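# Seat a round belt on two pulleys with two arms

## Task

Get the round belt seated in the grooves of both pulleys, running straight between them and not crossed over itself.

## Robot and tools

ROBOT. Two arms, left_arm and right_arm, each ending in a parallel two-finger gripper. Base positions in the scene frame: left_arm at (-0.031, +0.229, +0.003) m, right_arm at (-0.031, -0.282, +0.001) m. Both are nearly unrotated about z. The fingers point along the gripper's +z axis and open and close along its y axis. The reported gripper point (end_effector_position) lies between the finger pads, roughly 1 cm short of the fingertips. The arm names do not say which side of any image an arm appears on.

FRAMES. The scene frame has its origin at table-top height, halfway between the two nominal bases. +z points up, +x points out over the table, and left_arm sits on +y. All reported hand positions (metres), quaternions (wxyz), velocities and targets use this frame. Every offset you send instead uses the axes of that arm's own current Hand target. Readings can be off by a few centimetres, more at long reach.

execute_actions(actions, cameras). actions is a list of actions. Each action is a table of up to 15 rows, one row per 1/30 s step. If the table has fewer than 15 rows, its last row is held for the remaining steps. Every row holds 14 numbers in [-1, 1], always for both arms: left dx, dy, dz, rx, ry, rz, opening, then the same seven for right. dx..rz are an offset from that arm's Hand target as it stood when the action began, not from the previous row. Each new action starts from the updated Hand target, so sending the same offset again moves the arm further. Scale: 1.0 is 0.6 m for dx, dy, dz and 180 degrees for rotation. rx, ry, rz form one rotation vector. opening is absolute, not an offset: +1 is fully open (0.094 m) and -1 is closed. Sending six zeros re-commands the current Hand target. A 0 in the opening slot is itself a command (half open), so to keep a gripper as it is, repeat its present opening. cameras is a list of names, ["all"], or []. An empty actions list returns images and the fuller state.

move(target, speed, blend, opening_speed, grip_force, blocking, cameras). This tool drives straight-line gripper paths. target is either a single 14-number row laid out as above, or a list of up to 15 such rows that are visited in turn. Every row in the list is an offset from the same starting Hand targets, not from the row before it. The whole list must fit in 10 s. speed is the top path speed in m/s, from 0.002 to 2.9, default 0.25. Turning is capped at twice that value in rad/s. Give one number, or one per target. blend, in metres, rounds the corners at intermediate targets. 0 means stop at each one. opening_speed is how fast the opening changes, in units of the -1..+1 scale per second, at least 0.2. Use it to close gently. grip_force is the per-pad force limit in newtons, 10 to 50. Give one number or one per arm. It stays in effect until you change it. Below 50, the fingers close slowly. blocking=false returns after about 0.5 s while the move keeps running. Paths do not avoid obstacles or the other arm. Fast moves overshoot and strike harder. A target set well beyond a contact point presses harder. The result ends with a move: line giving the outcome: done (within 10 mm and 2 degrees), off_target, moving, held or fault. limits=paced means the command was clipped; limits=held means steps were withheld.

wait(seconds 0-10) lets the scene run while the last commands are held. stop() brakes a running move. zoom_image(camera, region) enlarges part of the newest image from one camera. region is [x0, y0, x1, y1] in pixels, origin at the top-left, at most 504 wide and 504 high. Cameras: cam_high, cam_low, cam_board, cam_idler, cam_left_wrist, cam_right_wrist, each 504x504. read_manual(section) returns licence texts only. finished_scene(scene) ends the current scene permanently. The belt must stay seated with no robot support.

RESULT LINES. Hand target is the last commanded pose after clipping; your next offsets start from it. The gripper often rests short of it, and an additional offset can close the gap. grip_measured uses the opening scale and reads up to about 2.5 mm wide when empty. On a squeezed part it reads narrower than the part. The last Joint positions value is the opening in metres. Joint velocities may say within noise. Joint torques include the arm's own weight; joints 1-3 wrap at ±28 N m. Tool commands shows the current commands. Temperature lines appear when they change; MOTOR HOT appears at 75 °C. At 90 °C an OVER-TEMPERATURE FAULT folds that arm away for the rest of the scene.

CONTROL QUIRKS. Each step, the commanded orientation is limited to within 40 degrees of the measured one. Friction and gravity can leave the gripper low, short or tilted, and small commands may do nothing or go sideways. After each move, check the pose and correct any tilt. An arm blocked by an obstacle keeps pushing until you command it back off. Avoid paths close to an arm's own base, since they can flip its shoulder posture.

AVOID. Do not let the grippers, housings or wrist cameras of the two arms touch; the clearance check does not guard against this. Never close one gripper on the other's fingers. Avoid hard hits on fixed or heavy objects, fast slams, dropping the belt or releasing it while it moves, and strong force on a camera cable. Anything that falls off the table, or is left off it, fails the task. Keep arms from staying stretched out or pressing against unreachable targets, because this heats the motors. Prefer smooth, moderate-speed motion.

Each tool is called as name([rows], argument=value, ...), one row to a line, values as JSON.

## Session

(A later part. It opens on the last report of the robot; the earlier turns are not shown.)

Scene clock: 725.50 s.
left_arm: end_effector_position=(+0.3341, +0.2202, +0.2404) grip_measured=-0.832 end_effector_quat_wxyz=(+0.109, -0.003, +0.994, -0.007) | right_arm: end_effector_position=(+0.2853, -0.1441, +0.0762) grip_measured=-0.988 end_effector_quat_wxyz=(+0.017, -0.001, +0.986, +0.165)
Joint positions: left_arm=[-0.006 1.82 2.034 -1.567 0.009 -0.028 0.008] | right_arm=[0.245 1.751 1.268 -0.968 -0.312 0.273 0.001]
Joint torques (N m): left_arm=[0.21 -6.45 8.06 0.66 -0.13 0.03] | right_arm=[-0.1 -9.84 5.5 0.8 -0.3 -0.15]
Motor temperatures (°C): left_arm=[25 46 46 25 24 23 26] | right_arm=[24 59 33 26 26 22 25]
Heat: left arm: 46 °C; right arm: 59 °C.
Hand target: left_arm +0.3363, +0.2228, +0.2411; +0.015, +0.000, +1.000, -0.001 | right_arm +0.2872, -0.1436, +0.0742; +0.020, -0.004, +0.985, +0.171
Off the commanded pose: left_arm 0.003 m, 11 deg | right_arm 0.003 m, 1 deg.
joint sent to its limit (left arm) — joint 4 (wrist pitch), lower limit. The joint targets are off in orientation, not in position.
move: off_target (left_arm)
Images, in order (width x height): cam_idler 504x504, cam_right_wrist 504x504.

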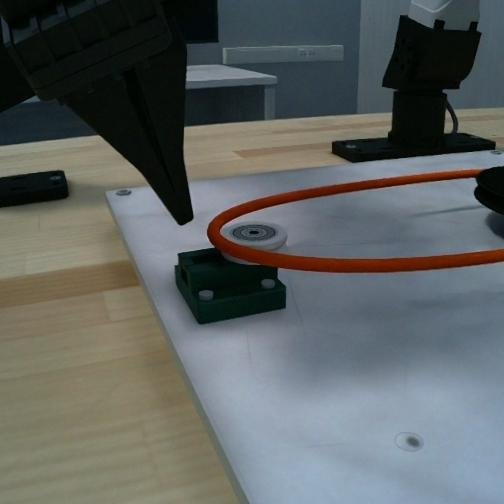

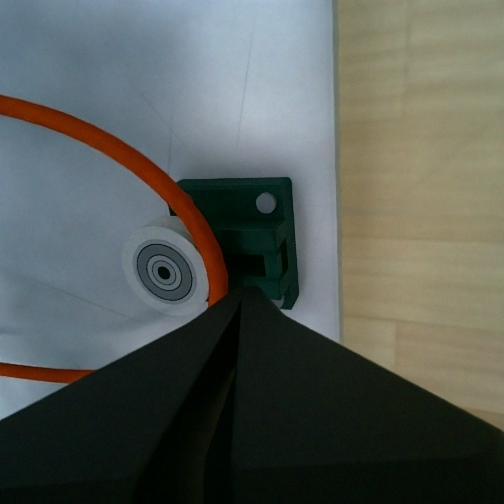

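move(target=[0,0,0,0,0,0,-0.83,0.0,0.0141,-0.005,0,0,0,-1], speed=0.1, cameras=["cam_idler","cam_right_wrist"])

zoom_image(camera="cam_idler", region=[140, 140, 340, 340])

move(target=[0,0,0,0,0,0,-0.83,0.0,-0.005,0.0141,0,0,0,-1], speed=0.06, cameras=["cam_idler","cam_right_wrist"])

zoom_image(camera="cam_idler", region=[140, 140, 340, 340])

Scene clock: 739.03 s.
left_arm: end_effector_position=(+0.3341, +0.2202, +0.2404) grip_measured=-0.832 end_effector_quat_wxyz=(+0.109, -0.003, +0.994, -0.007) | right_arm: end_effector_position=(+0.2839, -0.1408, +0.0762) grip_measured=-0.988 end_effector_quat_wxyz=(+0.016, -0.004, +0.986, +0.165)
Joint positions: left_arm=[-0.006 1.82 2.034 -1.567 0.009 -0.028 0.008] | right_arm=[0.256 1.751 1.268 -0.967 -0.312 0.278 0.001]
Joint torques (N m): left_arm=[0.18 -6.39 8.02 0.66 -0.14 0] | right_arm=[0.61 -10.03 7.43 0.65 -0.31 -0.01]
Motor temperatures (°C): left_arm=[25 46 46 25 24 23 26] | right_arm=[24 59 33 26 26 22 25]
Heat: left arm: 46 °C; right arm: 59 °C.
Hand target: left_arm +0.3363, +0.2228, +0.2411; +0.015, +0.000, +1.000, -0.001 | right_arm +0.2869, -0.1366, +0.0798; +0.020, -0.004, +0.985, +0.171
Off the commanded pose: left_arm 0.003 m, 11 deg | right_arm 0.006 m, 1 deg.
joint sent to its limit (left arm) — joint 4 (wrist pitch), lower limit. The joint targets are off in orientation, not in position.
move: off_target (left_arm)
Images, in order (width x height): cam_idler 504x504, cam_right_wrist 504x504.

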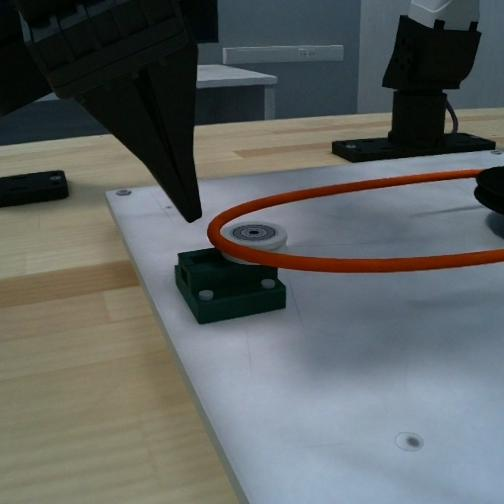

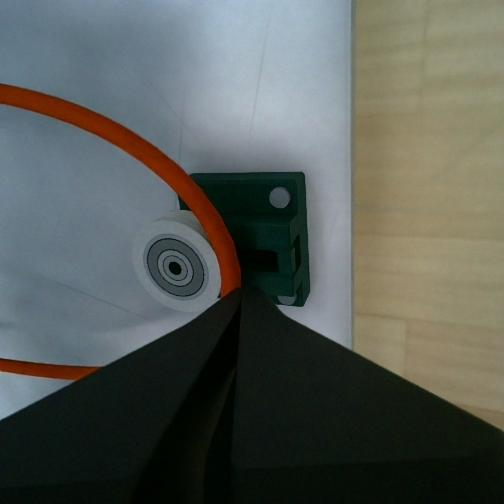

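Scaled by 2.520 from the camera's 504x504 image, which has a finer 720x720 frame.

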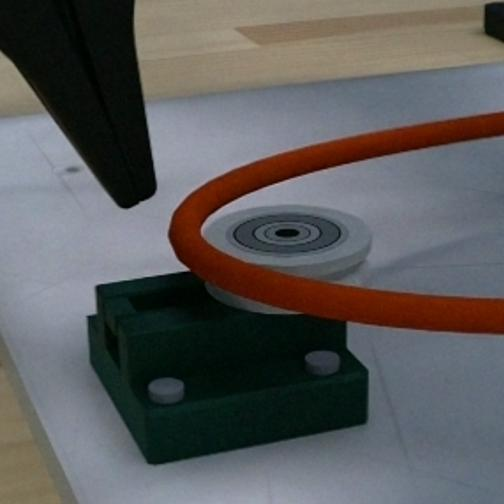

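Scene clock: 739.90 s.
left_arm: end_effector_position=(+0.3341, +0.2202, +0.2404) grip_measured=-0.832 end_effector_quat_wxyz=(+0.109, -0.003, +0.994, -0.007) | right_arm: end_effector_position=(+0.2878, -0.1397, +0.0748) grip_measured=-0.988 end_effector_quat_wxyz=(+0.021, -0.004, +0.986, +0.167)
Joint positions: left_arm=[-0.006 1.82 2.034 -1.567 0.009 -0.028 0.008] | right_arm=[0.256 1.757 1.268 -0.95 -0.312 0.279 0.001]
Joint torques (N m): left_arm=[0.17 -6.38 8.09 0.65 -0.13 0] | right_arm=[0.54 -9.66 5 0.85 -0.28 0.03]
Motor temperatures (°C): left_arm=[25 46 46 25 24 23 26] | right_arm=[24 59 33 26 26 22 25]
Heat: left arm: 46 °C; right arm: 59 °C.
Hand target: left_arm +0.3363, +0.2228, +0.2411; +0.015, +0.000, +1.000, -0.001 | right_arm +0.2873, -0.1365, +0.0708; +0.020, -0.004, +0.985, +0.171
Off the commanded pose: left_arm 0.003 m, 11 deg | right_arm 0.005 m, 1 deg.
joint sent to its limit (left arm) — joint 4 (wrist pitch), lower limit. The joint targets are off in orientation, not in position.
move: off_target (left_arm)
Images, in order (width x height): cam_idler 504x504, cam_right_wrist 504x504.

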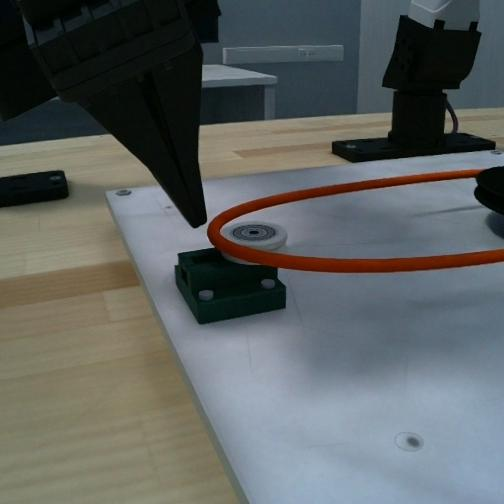

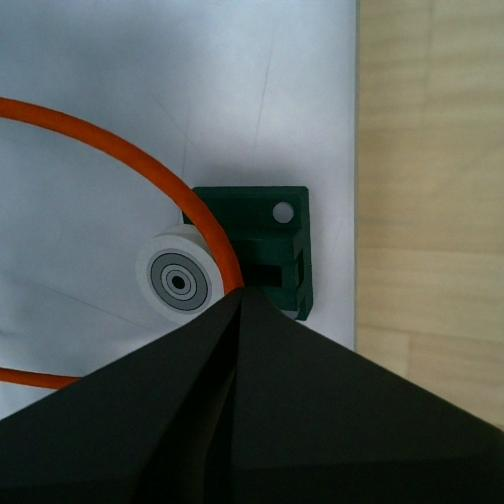

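Scaled by 2.520 from the camera's 504x504 image, which has a finer 720x720 frame.

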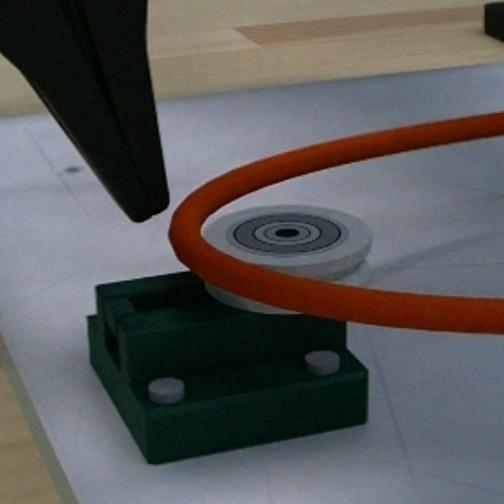

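move([
  [0,0,0,0,0,0,-0.83,0.0,0.005,-0.02,0,0,0,-1],
  [0,0,0,0,0,0,-0.83,0.0,0.0155,-0.015,0,0,0,-1],
  [0,0,0,0,0,0,-0.83,0.0,0.006,0.012,0,0,0,-1],
], speed=0.08, cameras=["cam_idler","cam_right_wrist"])

zoom_image(camera="cam_idler", region=[140, 140, 340, 340])

Scene clock: 749.53 s.
left_arm: end_effector_position=(+0.3341, +0.2202, +0.2404) grip_measured=-0.832 end_effector_quat_wxyz=(+0.109, -0.003, +0.994, -0.007) | right_arm: end_effector_position=(+0.2864, -0.1336, +0.0684) grip_measured=-0.988 end_effector_quat_wxyz=(+0.018, -0.005, +0.986, +0.167)
Joint positions: left_arm=[-0.006 1.82 2.034 -1.567 0.009 -0.028 0.008] | right_arm=[0.274 1.768 1.256 -0.926 -0.312 0.297 0.001]
Joint torques (N m): left_arm=[0.16 -6.34 8.09 0.66 -0.12 0.01] | right_arm=[0.47 -9.73 5.3 0.82 -0.27 -0.06]
Motor temperatures (°C): left_arm=[25 46 46 25 24 23 26] | right_arm=[24 58 33 26 26 22 25]
Heat: left arm: 46 °C; right arm: 58 °C.
Hand target: left_arm +0.3363, +0.2228, +0.2411; +0.015, +0.000, +1.000, -0.001 | right_arm +0.2876, -0.1308, +0.0653; +0.020, -0.004, +0.985, +0.171
Off the commanded pose: left_arm 0.003 m, 11 deg | right_arm 0.004 m, 0 deg.
joint sent to its limit (left arm) — joint 4 (wrist pitch), lower limit. The joint targets are off in orientation, not in position.
move: off_target (left_arm)
Images, in order (width x height): cam_idler 504x504, cam_right_wrist 504x504.

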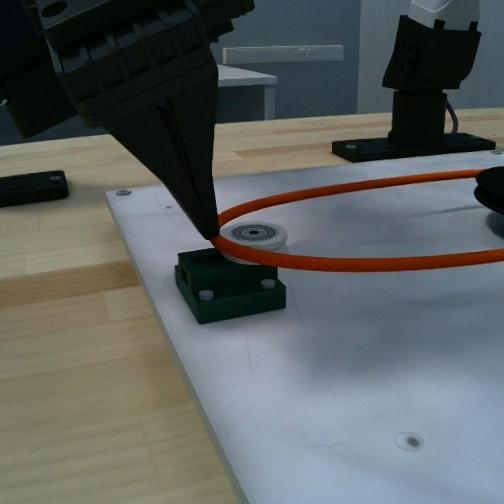

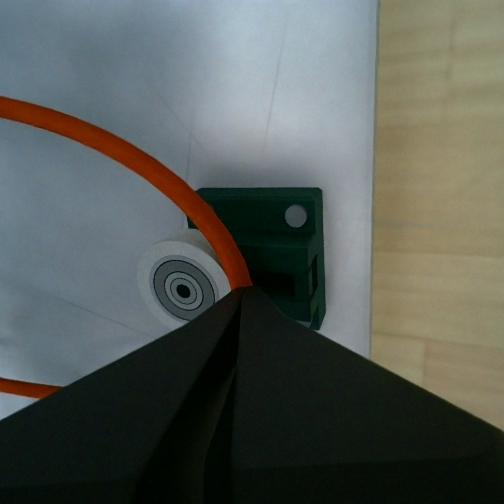

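Scaled by 2.520 from the camera's 504x504 image, which has a finer 720x720 frame.

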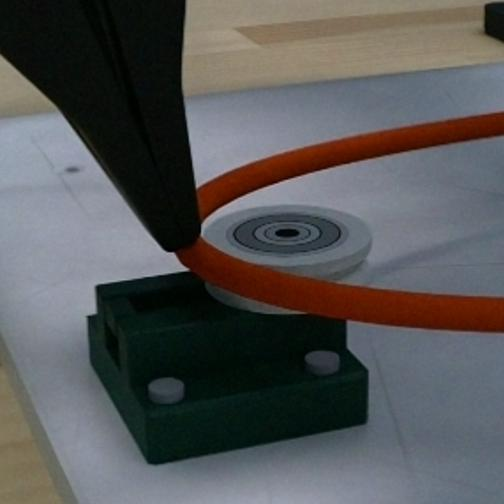

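move([
  [0,0,0,0,0,0,-0.83,0.0,-0.004,0.015,0,0,0,-1],
  [0,0,0,0,0,0,-0.83,0.0,0.012,0.018,0,0,0,-1],
], speed=0.05, cameras=["cam_idler","cam_right_wrist"])

zoom_image(camera="cam_idler", region=[140, 140, 340, 340])

Scene clock: 758.80 s.
left_arm: end_effector_position=(+0.3341, +0.2202, +0.2404) grip_measured=-0.832 end_effector_quat_wxyz=(+0.109, -0.003, +0.994, -0.007) | right_arm: end_effector_position=(+0.2874, -0.1333, +0.0625) grip_measured=-0.988 end_effector_quat_wxyz=(+0.021, +0.006, +0.987, +0.161)
Joint positions: left_arm=[-0.006 1.82 2.034 -1.567 0.009 -0.028 0.008] | right_arm=[0.282 1.772 1.239 -0.898 -0.296 0.326 0.001]
Joint torques (N m): left_arm=[0.28 -6.38 8.09 0.65 -0.13 0.01] | right_arm=[2.32 -8.51 5.83 0.93 -0.4 0.06]
Motor temperatures (°C): left_arm=[25 46 46 25 24 23 26] | right_arm=[24 57 33 26 26 22 25]
Heat: left arm: 46 °C; right arm: 57 °C.
Hand target: left_arm +0.3363, +0.2228, +0.2411; +0.015, +0.000, +1.000, -0.001 | right_arm +0.2878, -0.1203, +0.0576; +0.020, -0.004, +0.985, +0.171
Off the commanded pose: left_arm 0.003 m, 11 deg | right_arm 0.014 m, 2 deg.
joint sent to its limit (left arm) — joint 4 (wrist pitch), lower limit. The joint targets are off in orientation, not in position.
move: off_target (left_arm, right_arm)
Images, in order (width x height): cam_idler 504x504, cam_right_wrist 504x504.

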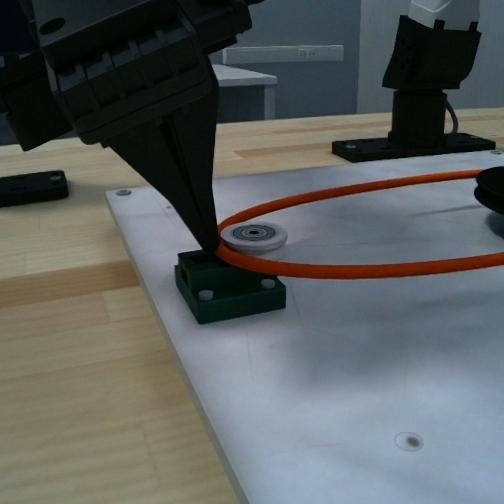

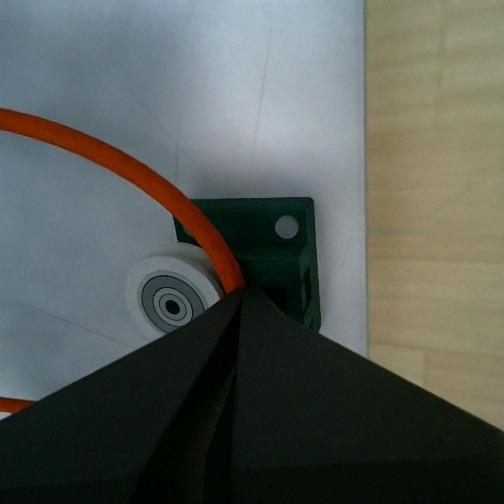

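Scaled by 2.520 from the camera's 504x504 image, which has a finer 720x720 frame.

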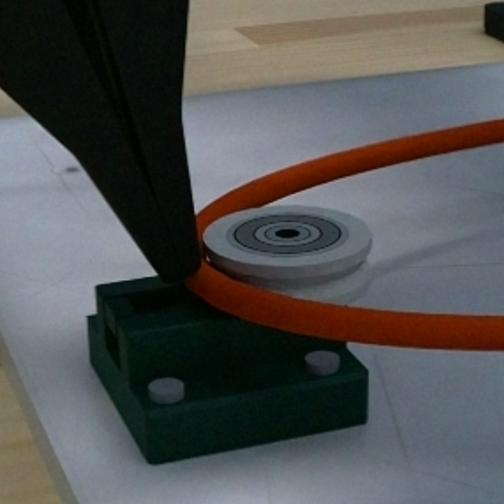

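move(target=[0,0,0,0,0,0,-0.83,0.0,0.008,-0.010,0,0,0,-1], speed=0.03, cameras=["cam_idler","cam_right_wrist"])

zoom_image(camera="cam_idler", region=[140, 140, 340, 340])

Scene clock: 771.30 s.
left_arm: end_effector_position=(+0.3341, +0.2202, +0.2404) grip_measured=-0.832 end_effector_quat_wxyz=(+0.109, -0.003, +0.994, -0.007) | right_arm: end_effector_position=(+0.2862, -0.1325, +0.0636) grip_measured=-0.988 end_effector_quat_wxyz=(+0.019, +0.007, +0.988, +0.155)
Joint positions: left_arm=[-0.006 1.82 2.034 -1.567 0.009 -0.028 0.008] | right_arm=[0.29 1.772 1.247 -0.91 -0.284 0.334 0.001]
Joint torques (N m): left_arm=[0.28 -6.35 8.12 0.65 -0.14 0.01] | right_arm=[2.32 -9.13 7.19 0.83 -0.47 0.01]
Motor temperatures (°C): left_arm=[25 46 46 25 24 23 26] | right_arm=[24 56 34 26 26 22 25]
Heat: left arm: 46 °C; right arm: 56 °C.
Hand target: left_arm +0.3363, +0.2228, +0.2411; +0.015, +0.000, +1.000, -0.001 | right_arm +0.2875, -0.1178, +0.0648; +0.020, -0.004, +0.985, +0.171
Off the commanded pose: left_arm 0.003 m, 11 deg | right_arm 0.015 m, 2 deg.
joint sent to its limit (left arm) — joint 4 (wrist pitch), lower limit. The joint targets are off in orientation, not in position.
move: off_target (left_arm, right_arm)
Images, in order (width x height): cam_idler 504x504, cam_right_wrist 504x504.

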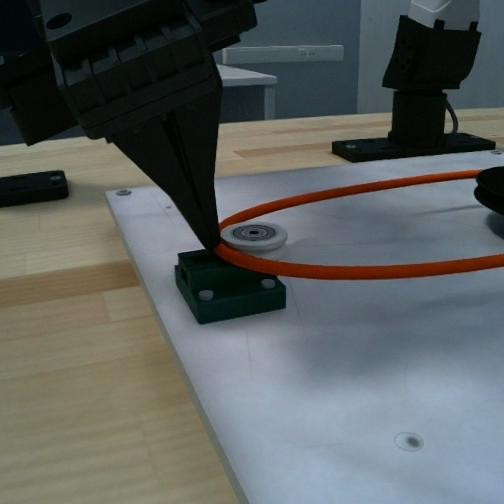

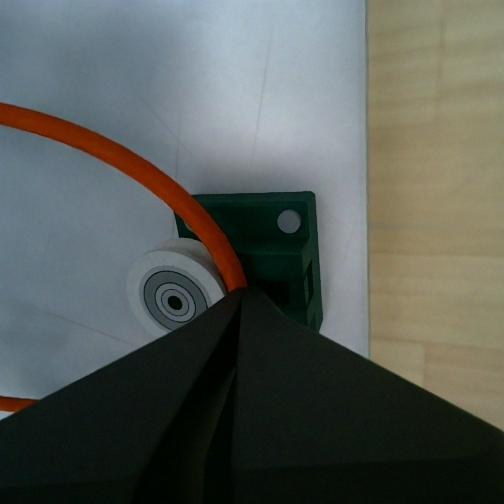

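Scaled by 2.520 from the camera's 504x504 image, which has a finer 720x720 frame.

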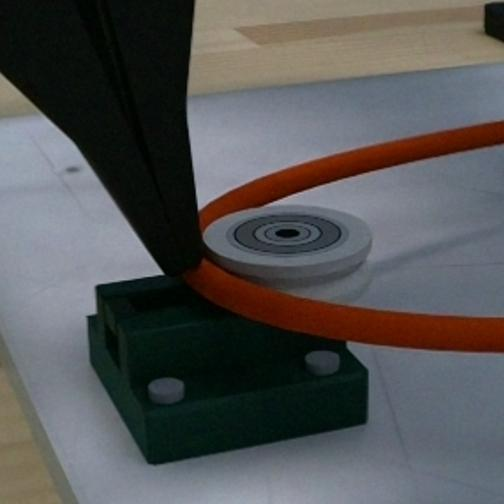

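Raise further while pressing +y.

move(target=[0,0,0,0,0,0,-0.83,0.0,0.004,-0.006,0,0,0,-1], speed=0.03, cameras=["cam_idler"])

zoom_image(camera="cam_idler", region=[140, 140, 340, 340])

move([
  [0,0,0,0,0,0,-0.83,0.0,-0.065,0.0,0,0,0,-1],
  [0,0,0,0,0,0,-0.83,0.0,-0.065,-0.05,0,0,0,-1],
], speed=0.08, cameras=["cam_idler","cam_right_wrist"])

zoom_image(camera="cam_idler", region=[140, 140, 340, 340])

Scene clock: 779.77 s.
left_arm: end_effector_position=(+0.3341, +0.2202, +0.2404) grip_measured=-0.832 end_effector_quat_wxyz=(+0.109, -0.003, +0.994, -0.007) | right_arm: end_effector_position=(+0.2839, -0.1319, +0.0641) grip_measured=-0.988 end_effector_quat_wxyz=(+0.015, +0.006, +0.988, +0.151)
Joint positions: left_arm=[-0.006 1.82 2.034 -1.567 0.009 -0.028 0.008] | right_arm=[0.296 1.772 1.251 -0.923 -0.279 0.338 0.001]
Joint torques (N m): left_arm=[0.27 -6.39 8.12 0.66 -0.13 0] | right_arm=[1.78 -9.8 8.09 0.76 -0.54 -0.06]
Motor temperatures (°C): left_arm=[25 46 46 25 24 23 26] | right_arm=[24 56 34 26 26 22 25]
Heat: left arm: 46 °C; right arm: 56 °C.
Hand target: left_arm +0.3363, +0.2228, +0.2411; +0.015, +0.000, +1.000, -0.001 | right_arm +0.2873, -0.1168, +0.0690; +0.020, -0.004, +0.985, +0.171
Off the commanded pose: left_arm 0.003 m, 11 deg | right_arm 0.016 m, 3 deg.
joint sent to its limit (left arm) — joint 4 (wrist pitch), lower limit. The joint targets are off in orientation, not in position.
move: off_target (left_arm, right_arm)
Images, in order (width x height): cam_idler 504x504.

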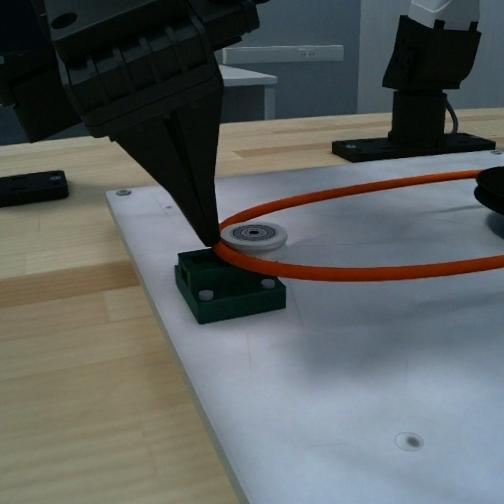

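Scaled by 2.520 from the camera's 504x504 image, which has a finer 720x720 frame.

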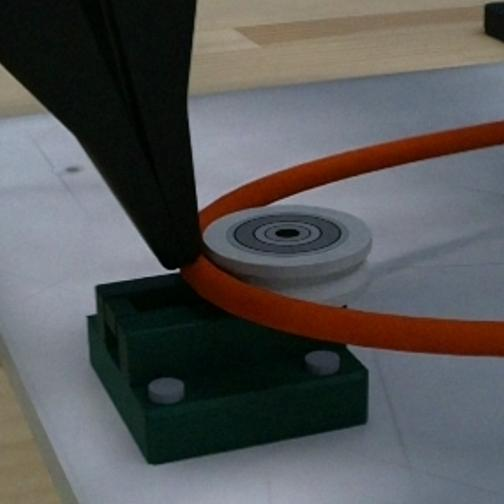

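Scene clock: 781.77 s.
left_arm: end_effector_position=(+0.3341, +0.2202, +0.2404) grip_measured=-0.832 end_effector_quat_wxyz=(+0.109, -0.003, +0.994, -0.007) | right_arm: end_effector_position=(+0.2797, -0.1651, +0.0689) grip_measured=-0.988 end_effector_quat_wxyz=(-0.001, +0.002, +0.987, +0.162)
Joint positions: left_arm=[-0.006 1.82 2.034 -1.567 0.009 -0.028 0.008] | right_arm=[0.185 1.757 1.25 -1 -0.318 0.209 0.001]
Joint torques (N m): left_arm=[0.25 -6.39 8.06 0.66 -0.13 0] | right_arm=[-0.29 -12.52 8.59 0.49 -0.36 -0.16]
Motor temperatures (°C): left_arm=[25 46 46 25 24 23 26] | right_arm=[24 56 34 26 26 22 25]
Heat: left arm: 46 °C; right arm: 56 °C.
Hand target: left_arm +0.3363, +0.2228, +0.2411; +0.015, +0.000, +1.000, -0.001 | right_arm +0.2868, -0.1636, +0.0841; +0.020, -0.004, +0.985, +0.171
Off the commanded pose: left_arm 0.003 m, 11 deg | right_arm 0.017 m, 3 deg.
joint sent to its limit (left arm) — joint 4 (wrist pitch), lower limit. The joint targets are off in orientation, not in position.
move: off_target (left_arm, right_arm)
Images, in order (width x height): cam_idler 504x504, cam_right_wrist 504x504.

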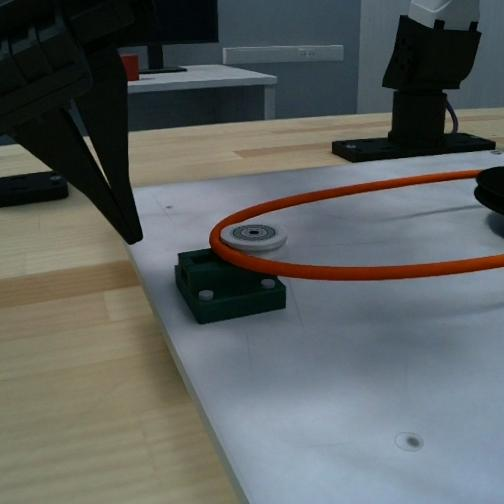

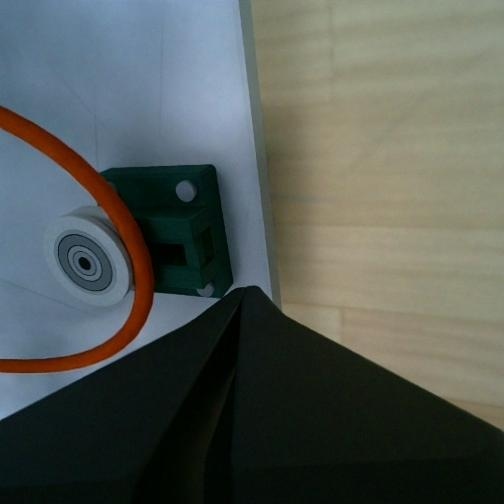

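Scaled by 2.520 from the camera's 504x504 image, which has a finer 720x720 frame.

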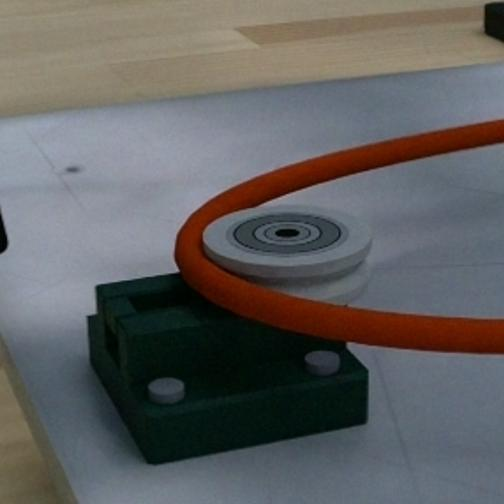

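move([
  [0,0,0,0,0,0,-0.83,0.0,-0.1,-0.12,0,0,0,-1],
], speed=0.15, cameras=["cam_idler","cam_board","cam_low"])

zoom_image(camera="cam_idler", region=[195, 205, 295, 295])

zoom_image(camera="cam_board", region=[90, 130, 250, 290])

zoom_image(camera="cam_low", region=[320, 255, 450, 325])

zoom_image(camera="cam_idler", region=[400, 140, 504, 290])

Scene clock: 797.20 s.
left_arm: end_effector_position=(+0.3341, +0.2202, +0.2404) grip_measured=-0.832 end_effector_quat_wxyz=(+0.109, -0.003, +0.994, -0.007) | right_arm: end_effector_position=(+0.2799, -0.2453, +0.1192) grip_measured=-0.988 end_effector_quat_wxyz=(+0.001, +0.003, +0.986, +0.166)
Joint positions: left_arm=[-0.006 1.82 2.034 -1.567 0.009 -0.028 0.008] | right_arm=[-0.076 1.726 1.414 -1.278 -0.334 -0.063 0.001]
Joint torques (N m): left_arm=[0.34 -6.38 8.05 0.66 -0.15 0.01] | right_arm=[-0.06 -11.36 8.73 0.32 -0.4 -0.17]
Motor temperatures (°C): left_arm=[25 46 46 25 24 23 26] | right_arm=[24 58 36 26 26 22 25]
Heat: left arm: 46 °C; right arm: 58 °C.
Hand target: left_arm +0.3363, +0.2228, +0.2411; +0.015, +0.000, +1.000, -0.001 | right_arm +0.2849, -0.2443, +0.1317; +0.020, -0.004, +0.985, +0.171
Off the commanded pose: left_arm 0.003 m, 11 deg | right_arm 0.013 m, 2 deg.
joint sent to its limit (left arm) — joint 4 (wrist pitch), lower limit. The joint targets are off in orientation, not in position.
move: off_target (left_arm, right_arm)
Images, in order (width x height): cam_low 504x504, cam_board 504x504, cam_idler 504x504.

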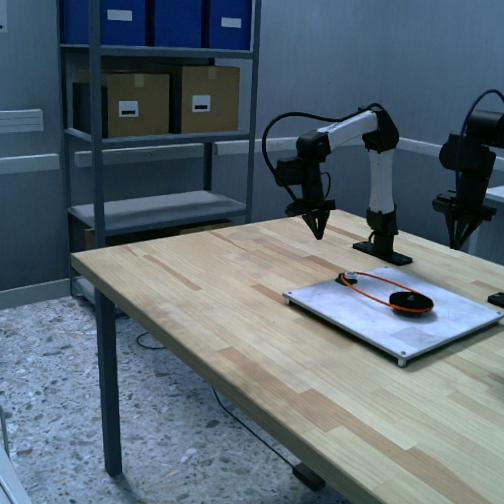

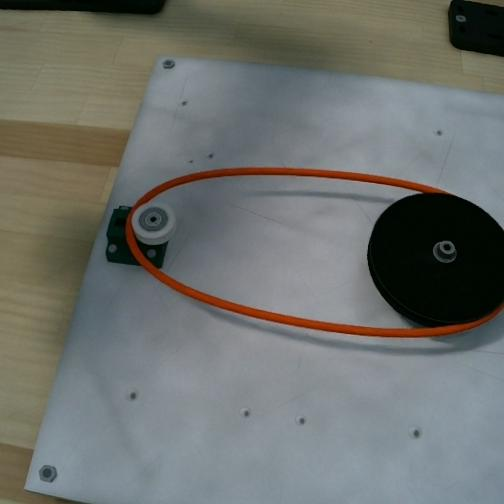

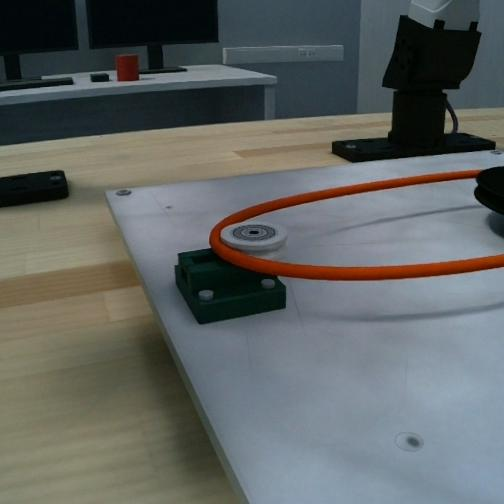

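Scaled by 5.040 from the camera's 504x504 image, which has a finer 720x720 frame.

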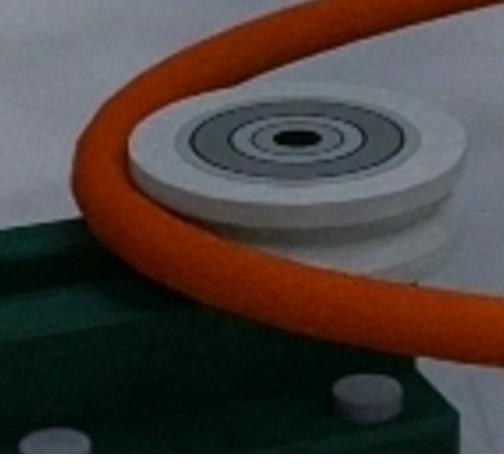

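Scaled by 3.150 from the camera's 504x504 image, which has a finer 720x720 frame.

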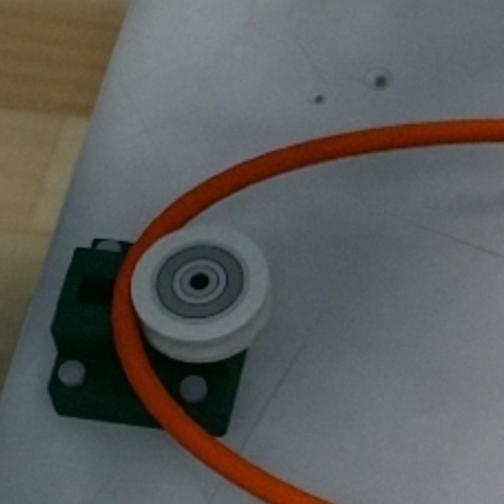

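Scaled by 3.877 from the camera's 504x504 image, which has a finer 720x720 frame.

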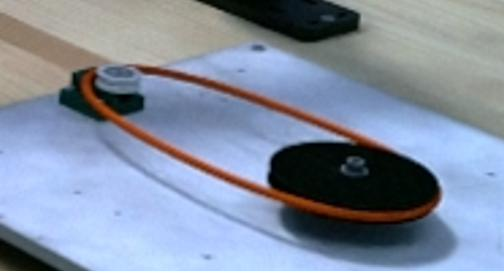

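Scaled by 3.360 from the camera's 504x504 image, which has a finer 720x720 frame.

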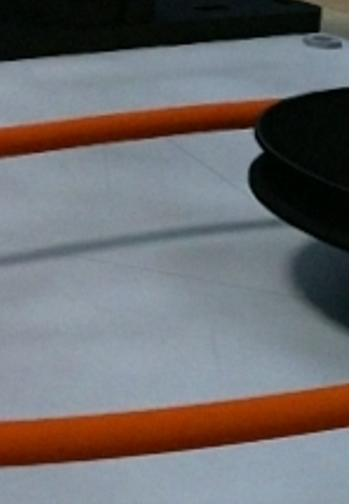

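move([
  [0,0,0,0,0,0,-0.83,0,0,0,0,0,0,-0.08],
  [0,0,0,0,0,0,-0.83,0,0.1875,0.1238,0.15,0,0,-0.08],
  [0,0,0,0,0,0,-0.83,0,0.1588,0.2038,0.15,0,0,-0.08],
], speed=0.12, grip_force=[50,30], cameras=["cam_idler","cam_right_wrist"])

zoom_image(camera="cam_idler", region=[140, 140, 340, 340])

Scene clock: 820.47 s.
left_arm: end_effector_position=(+0.3341, +0.2202, +0.2404) grip_measured=-0.832 end_effector_quat_wxyz=(+0.109, -0.003, +0.994, -0.007) | right_arm: end_effector_position=(+0.2794, -0.1161, +0.0572) grip_measured=-0.082 end_effector_quat_wxyz=(+0.004, -0.004, +0.998, -0.069)
Joint positions: left_arm=[-0.006 1.82 2.034 -1.567 0.009 -0.028 0.008] | right_arm=[0.54 1.964 1.503 -1.175 0.121 0.547 0.043]
Joint torques (N m): left_arm=[0.21 -6.45 8.08 0.66 -0.14 0.02] | right_arm=[-0.03 -11.17 4.1 0.87 0.16 -0.01]
Motor temperatures (°C): left_arm=[25 46 46 25 24 23 26] | right_arm=[24 56 37 25 26 22 25]
Heat: left arm: 46 °C; right arm: 56 °C.
Hand target: left_arm +0.3363, +0.2228, +0.2411; +0.015, +0.000, +1.000, -0.001 | right_arm +0.2882, -0.1134, +0.0487; +0.020, +0.001, +0.998, -0.064
Off the commanded pose: left_arm 0.003 m, 11 deg | right_arm 0.012 m, 2 deg.
joint sent to its limit (left arm) — joint 4 (wrist pitch), lower limit. The joint targets are off in orientation, not in position.
grip_force (N): 50, 30
move: off_target (left_arm, right_arm)
Images, in order (width x height): cam_idler 504x504, cam_right_wrist 504x504.

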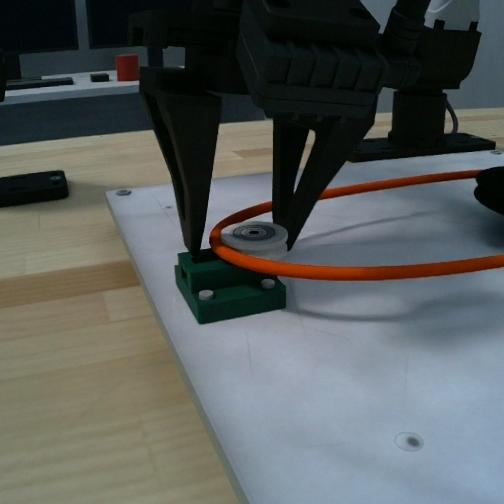

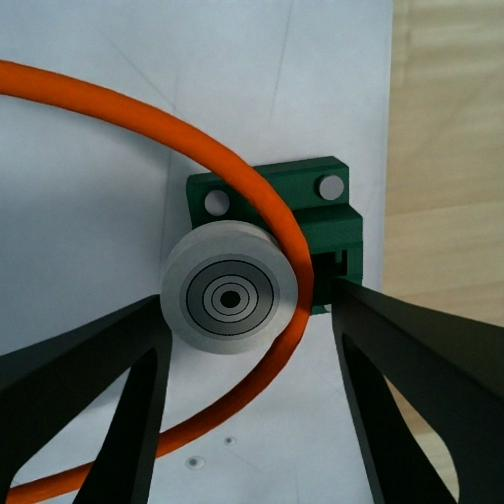

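Scaled by 2.520 from the camera's 504x504 image, which has a finer 720x720 frame.

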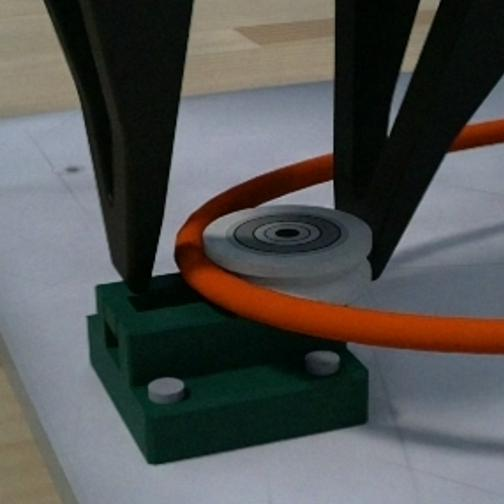

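move(target=[0,0,0,0,0,0,-0.83,0,0,0,0,0,0,-0.36], opening_speed=0.3, grip_force=[50,20], cameras=["cam_idler","cam_right_wrist"])

zoom_image(camera="cam_idler", region=[140, 140, 340, 340])

Scene clock: 837.33 s.
left_arm: end_effector_position=(+0.3341, +0.2202, +0.2404) grip_measured=-0.832 end_effector_quat_wxyz=(+0.109, -0.003, +0.994, -0.007) | right_arm: end_effector_position=(+0.2810, -0.1173, +0.0574) grip_measured=-0.280 end_effector_quat_wxyz=(+0.008, -0.004, +0.997, -0.072)
Joint positions: left_arm=[-0.006 1.82 2.034 -1.567 0.009 -0.028 0.008] | right_arm=[0.54 1.964 1.503 -1.172 0.132 0.548 0.034]
Joint torques (N m): left_arm=[0.25 -6.41 8.1 0.64 -0.15 0.02] | right_arm=[-0.1 -11.03 4.11 0.8 0.04 0.04]
Motor temperatures (°C): left_arm=[25 46 46 25 24 23 26] | right_arm=[24 58 35 26 26 22 24]
Heat: left arm: 46 °C; right arm: 58 °C.
Hand target: left_arm +0.3363, +0.2228, +0.2411; +0.015, +0.000, +1.000, -0.001 | right_arm +0.2882, -0.1134, +0.0487; +0.020, +0.001, +0.998, -0.064
Off the commanded pose: left_arm 0.003 m, 11 deg | right_arm 0.012 m, 2 deg.
joint sent to its limit (left arm) — joint 4 (wrist pitch), lower limit. The joint targets are off in orientation, not in position.
grip_force (N): 50, 20
move: off_target (left_arm, right_arm)
Images, in order (width x height): cam_idler 504x504, cam_right_wrist 504x504.

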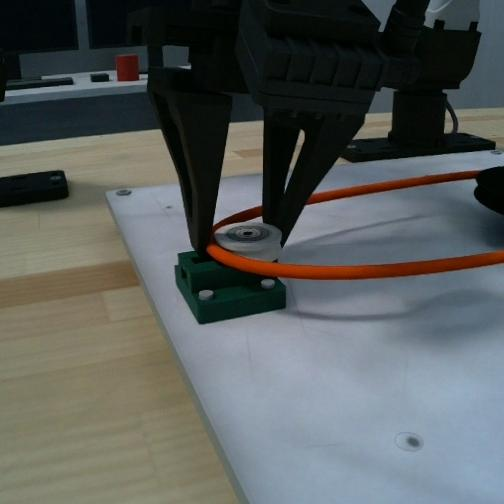

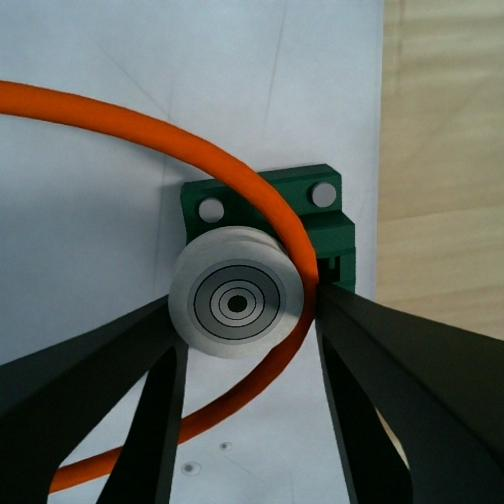

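Scaled by 2.520 from the camera's 504x504 image, which has a finer 720x720 frame.

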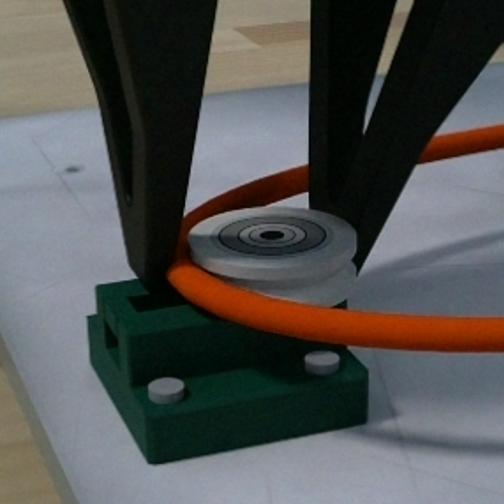

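move([
  [0,0,0,0,0,0,-0.83,0,0,0,0,0,0,-0.08],
  [0,0,0,0,0,0,-0.83,0,0,-0.13,0,0,0,-0.08],
  [0,0,0,0,0,0,-0.83,0.0,-0.2,-0.13,0,0,0,-0.08],
], opening_speed=0.3, speed=0.12, cameras=["cam_idler","cam_board","cam_low"])

zoom_image(camera="cam_idler", region=[195, 205, 295, 295])

zoom_image(camera="cam_board", region=[90, 130, 250, 290])

zoom_image(camera="cam_low", region=[320, 255, 450, 325])

Scene clock: 855.70 s.
left_arm: end_effector_position=(+0.3341, +0.2202, +0.2404) grip_measured=-0.832 end_effector_quat_wxyz=(+0.109, -0.003, +0.994, -0.007) | right_arm: end_effector_position=(+0.2832, -0.2215, +0.1350) grip_measured=-0.082 end_effector_quat_wxyz=(+0.003, +0.003, +0.998, -0.066)
Joint positions: left_arm=[-0.006 1.82 2.034 -1.567 0.009 -0.028 0.008] | right_arm=[0.25 1.777 1.57 -1.392 0.129 0.269 0.043]
Joint torques (N m): left_arm=[0.27 -6.42 8.08 0.66 -0.13 0.01] | right_arm=[0.2 -13.24 5.18 0.51 0.08 -0.1]
Motor temperatures (°C): left_arm=[25 46 47 25 24 23 26] | right_arm=[24 60 34 26 26 22 24]
Heat: left arm: 47 °C; right arm: 60 °C.
Hand target: left_arm +0.3363, +0.2228, +0.2411; +0.015, +0.000, +1.000, -0.001 | right_arm +0.2846, -0.2225, +0.1413; +0.020, +0.001, +0.998, -0.064
Off the commanded pose: left_arm 0.003 m, 11 deg | right_arm 0.007 m, 2 deg.
joint sent to its limit (left arm) — joint 4 (wrist pitch), lower limit. The joint targets are off in orientation, not in position.
grip_force (N): 50, 20
move: off_target (left_arm)
Images, in order (width x height): cam_low 504x504, cam_board 504x504, cam_idler 504x504.

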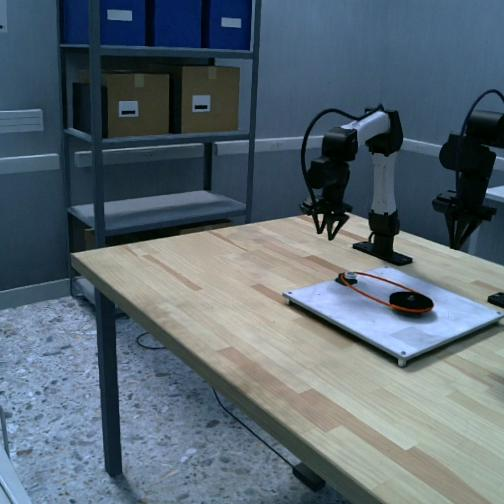

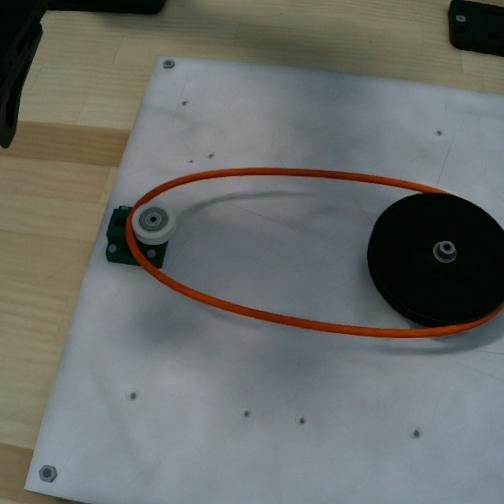

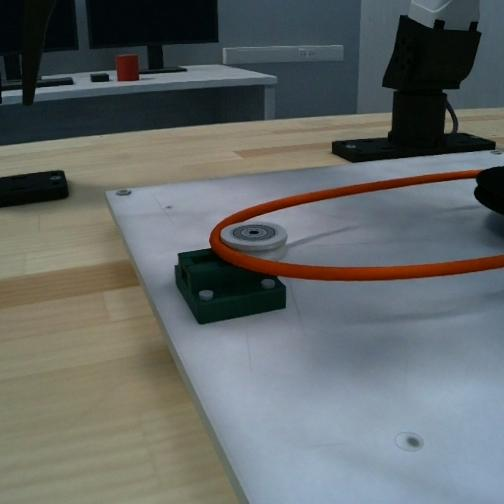

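Scaled by 5.040 from the camera's 504x504 image, which has a finer 720x720 frame.

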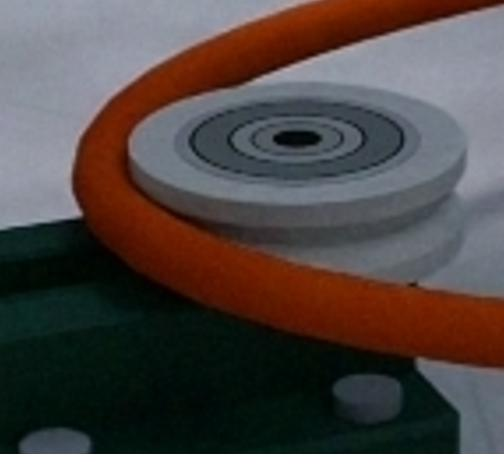

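Scaled by 3.150 from the camera's 504x504 image, which has a finer 720x720 frame.

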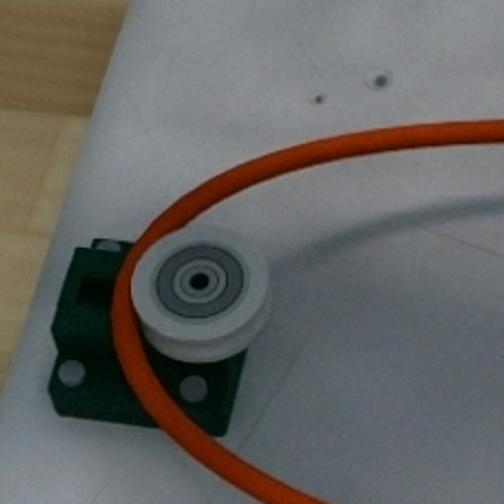

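Scaled by 3.877 from the camera's 504x504 image, which has a finer 720x720 frame.

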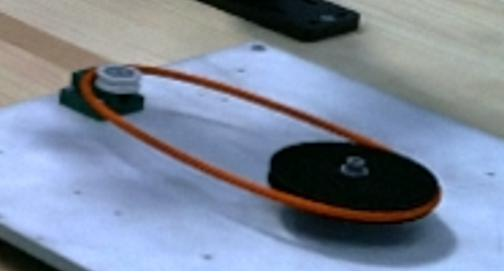

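finished_scene(scene=2)

The scene is finished: the task was done.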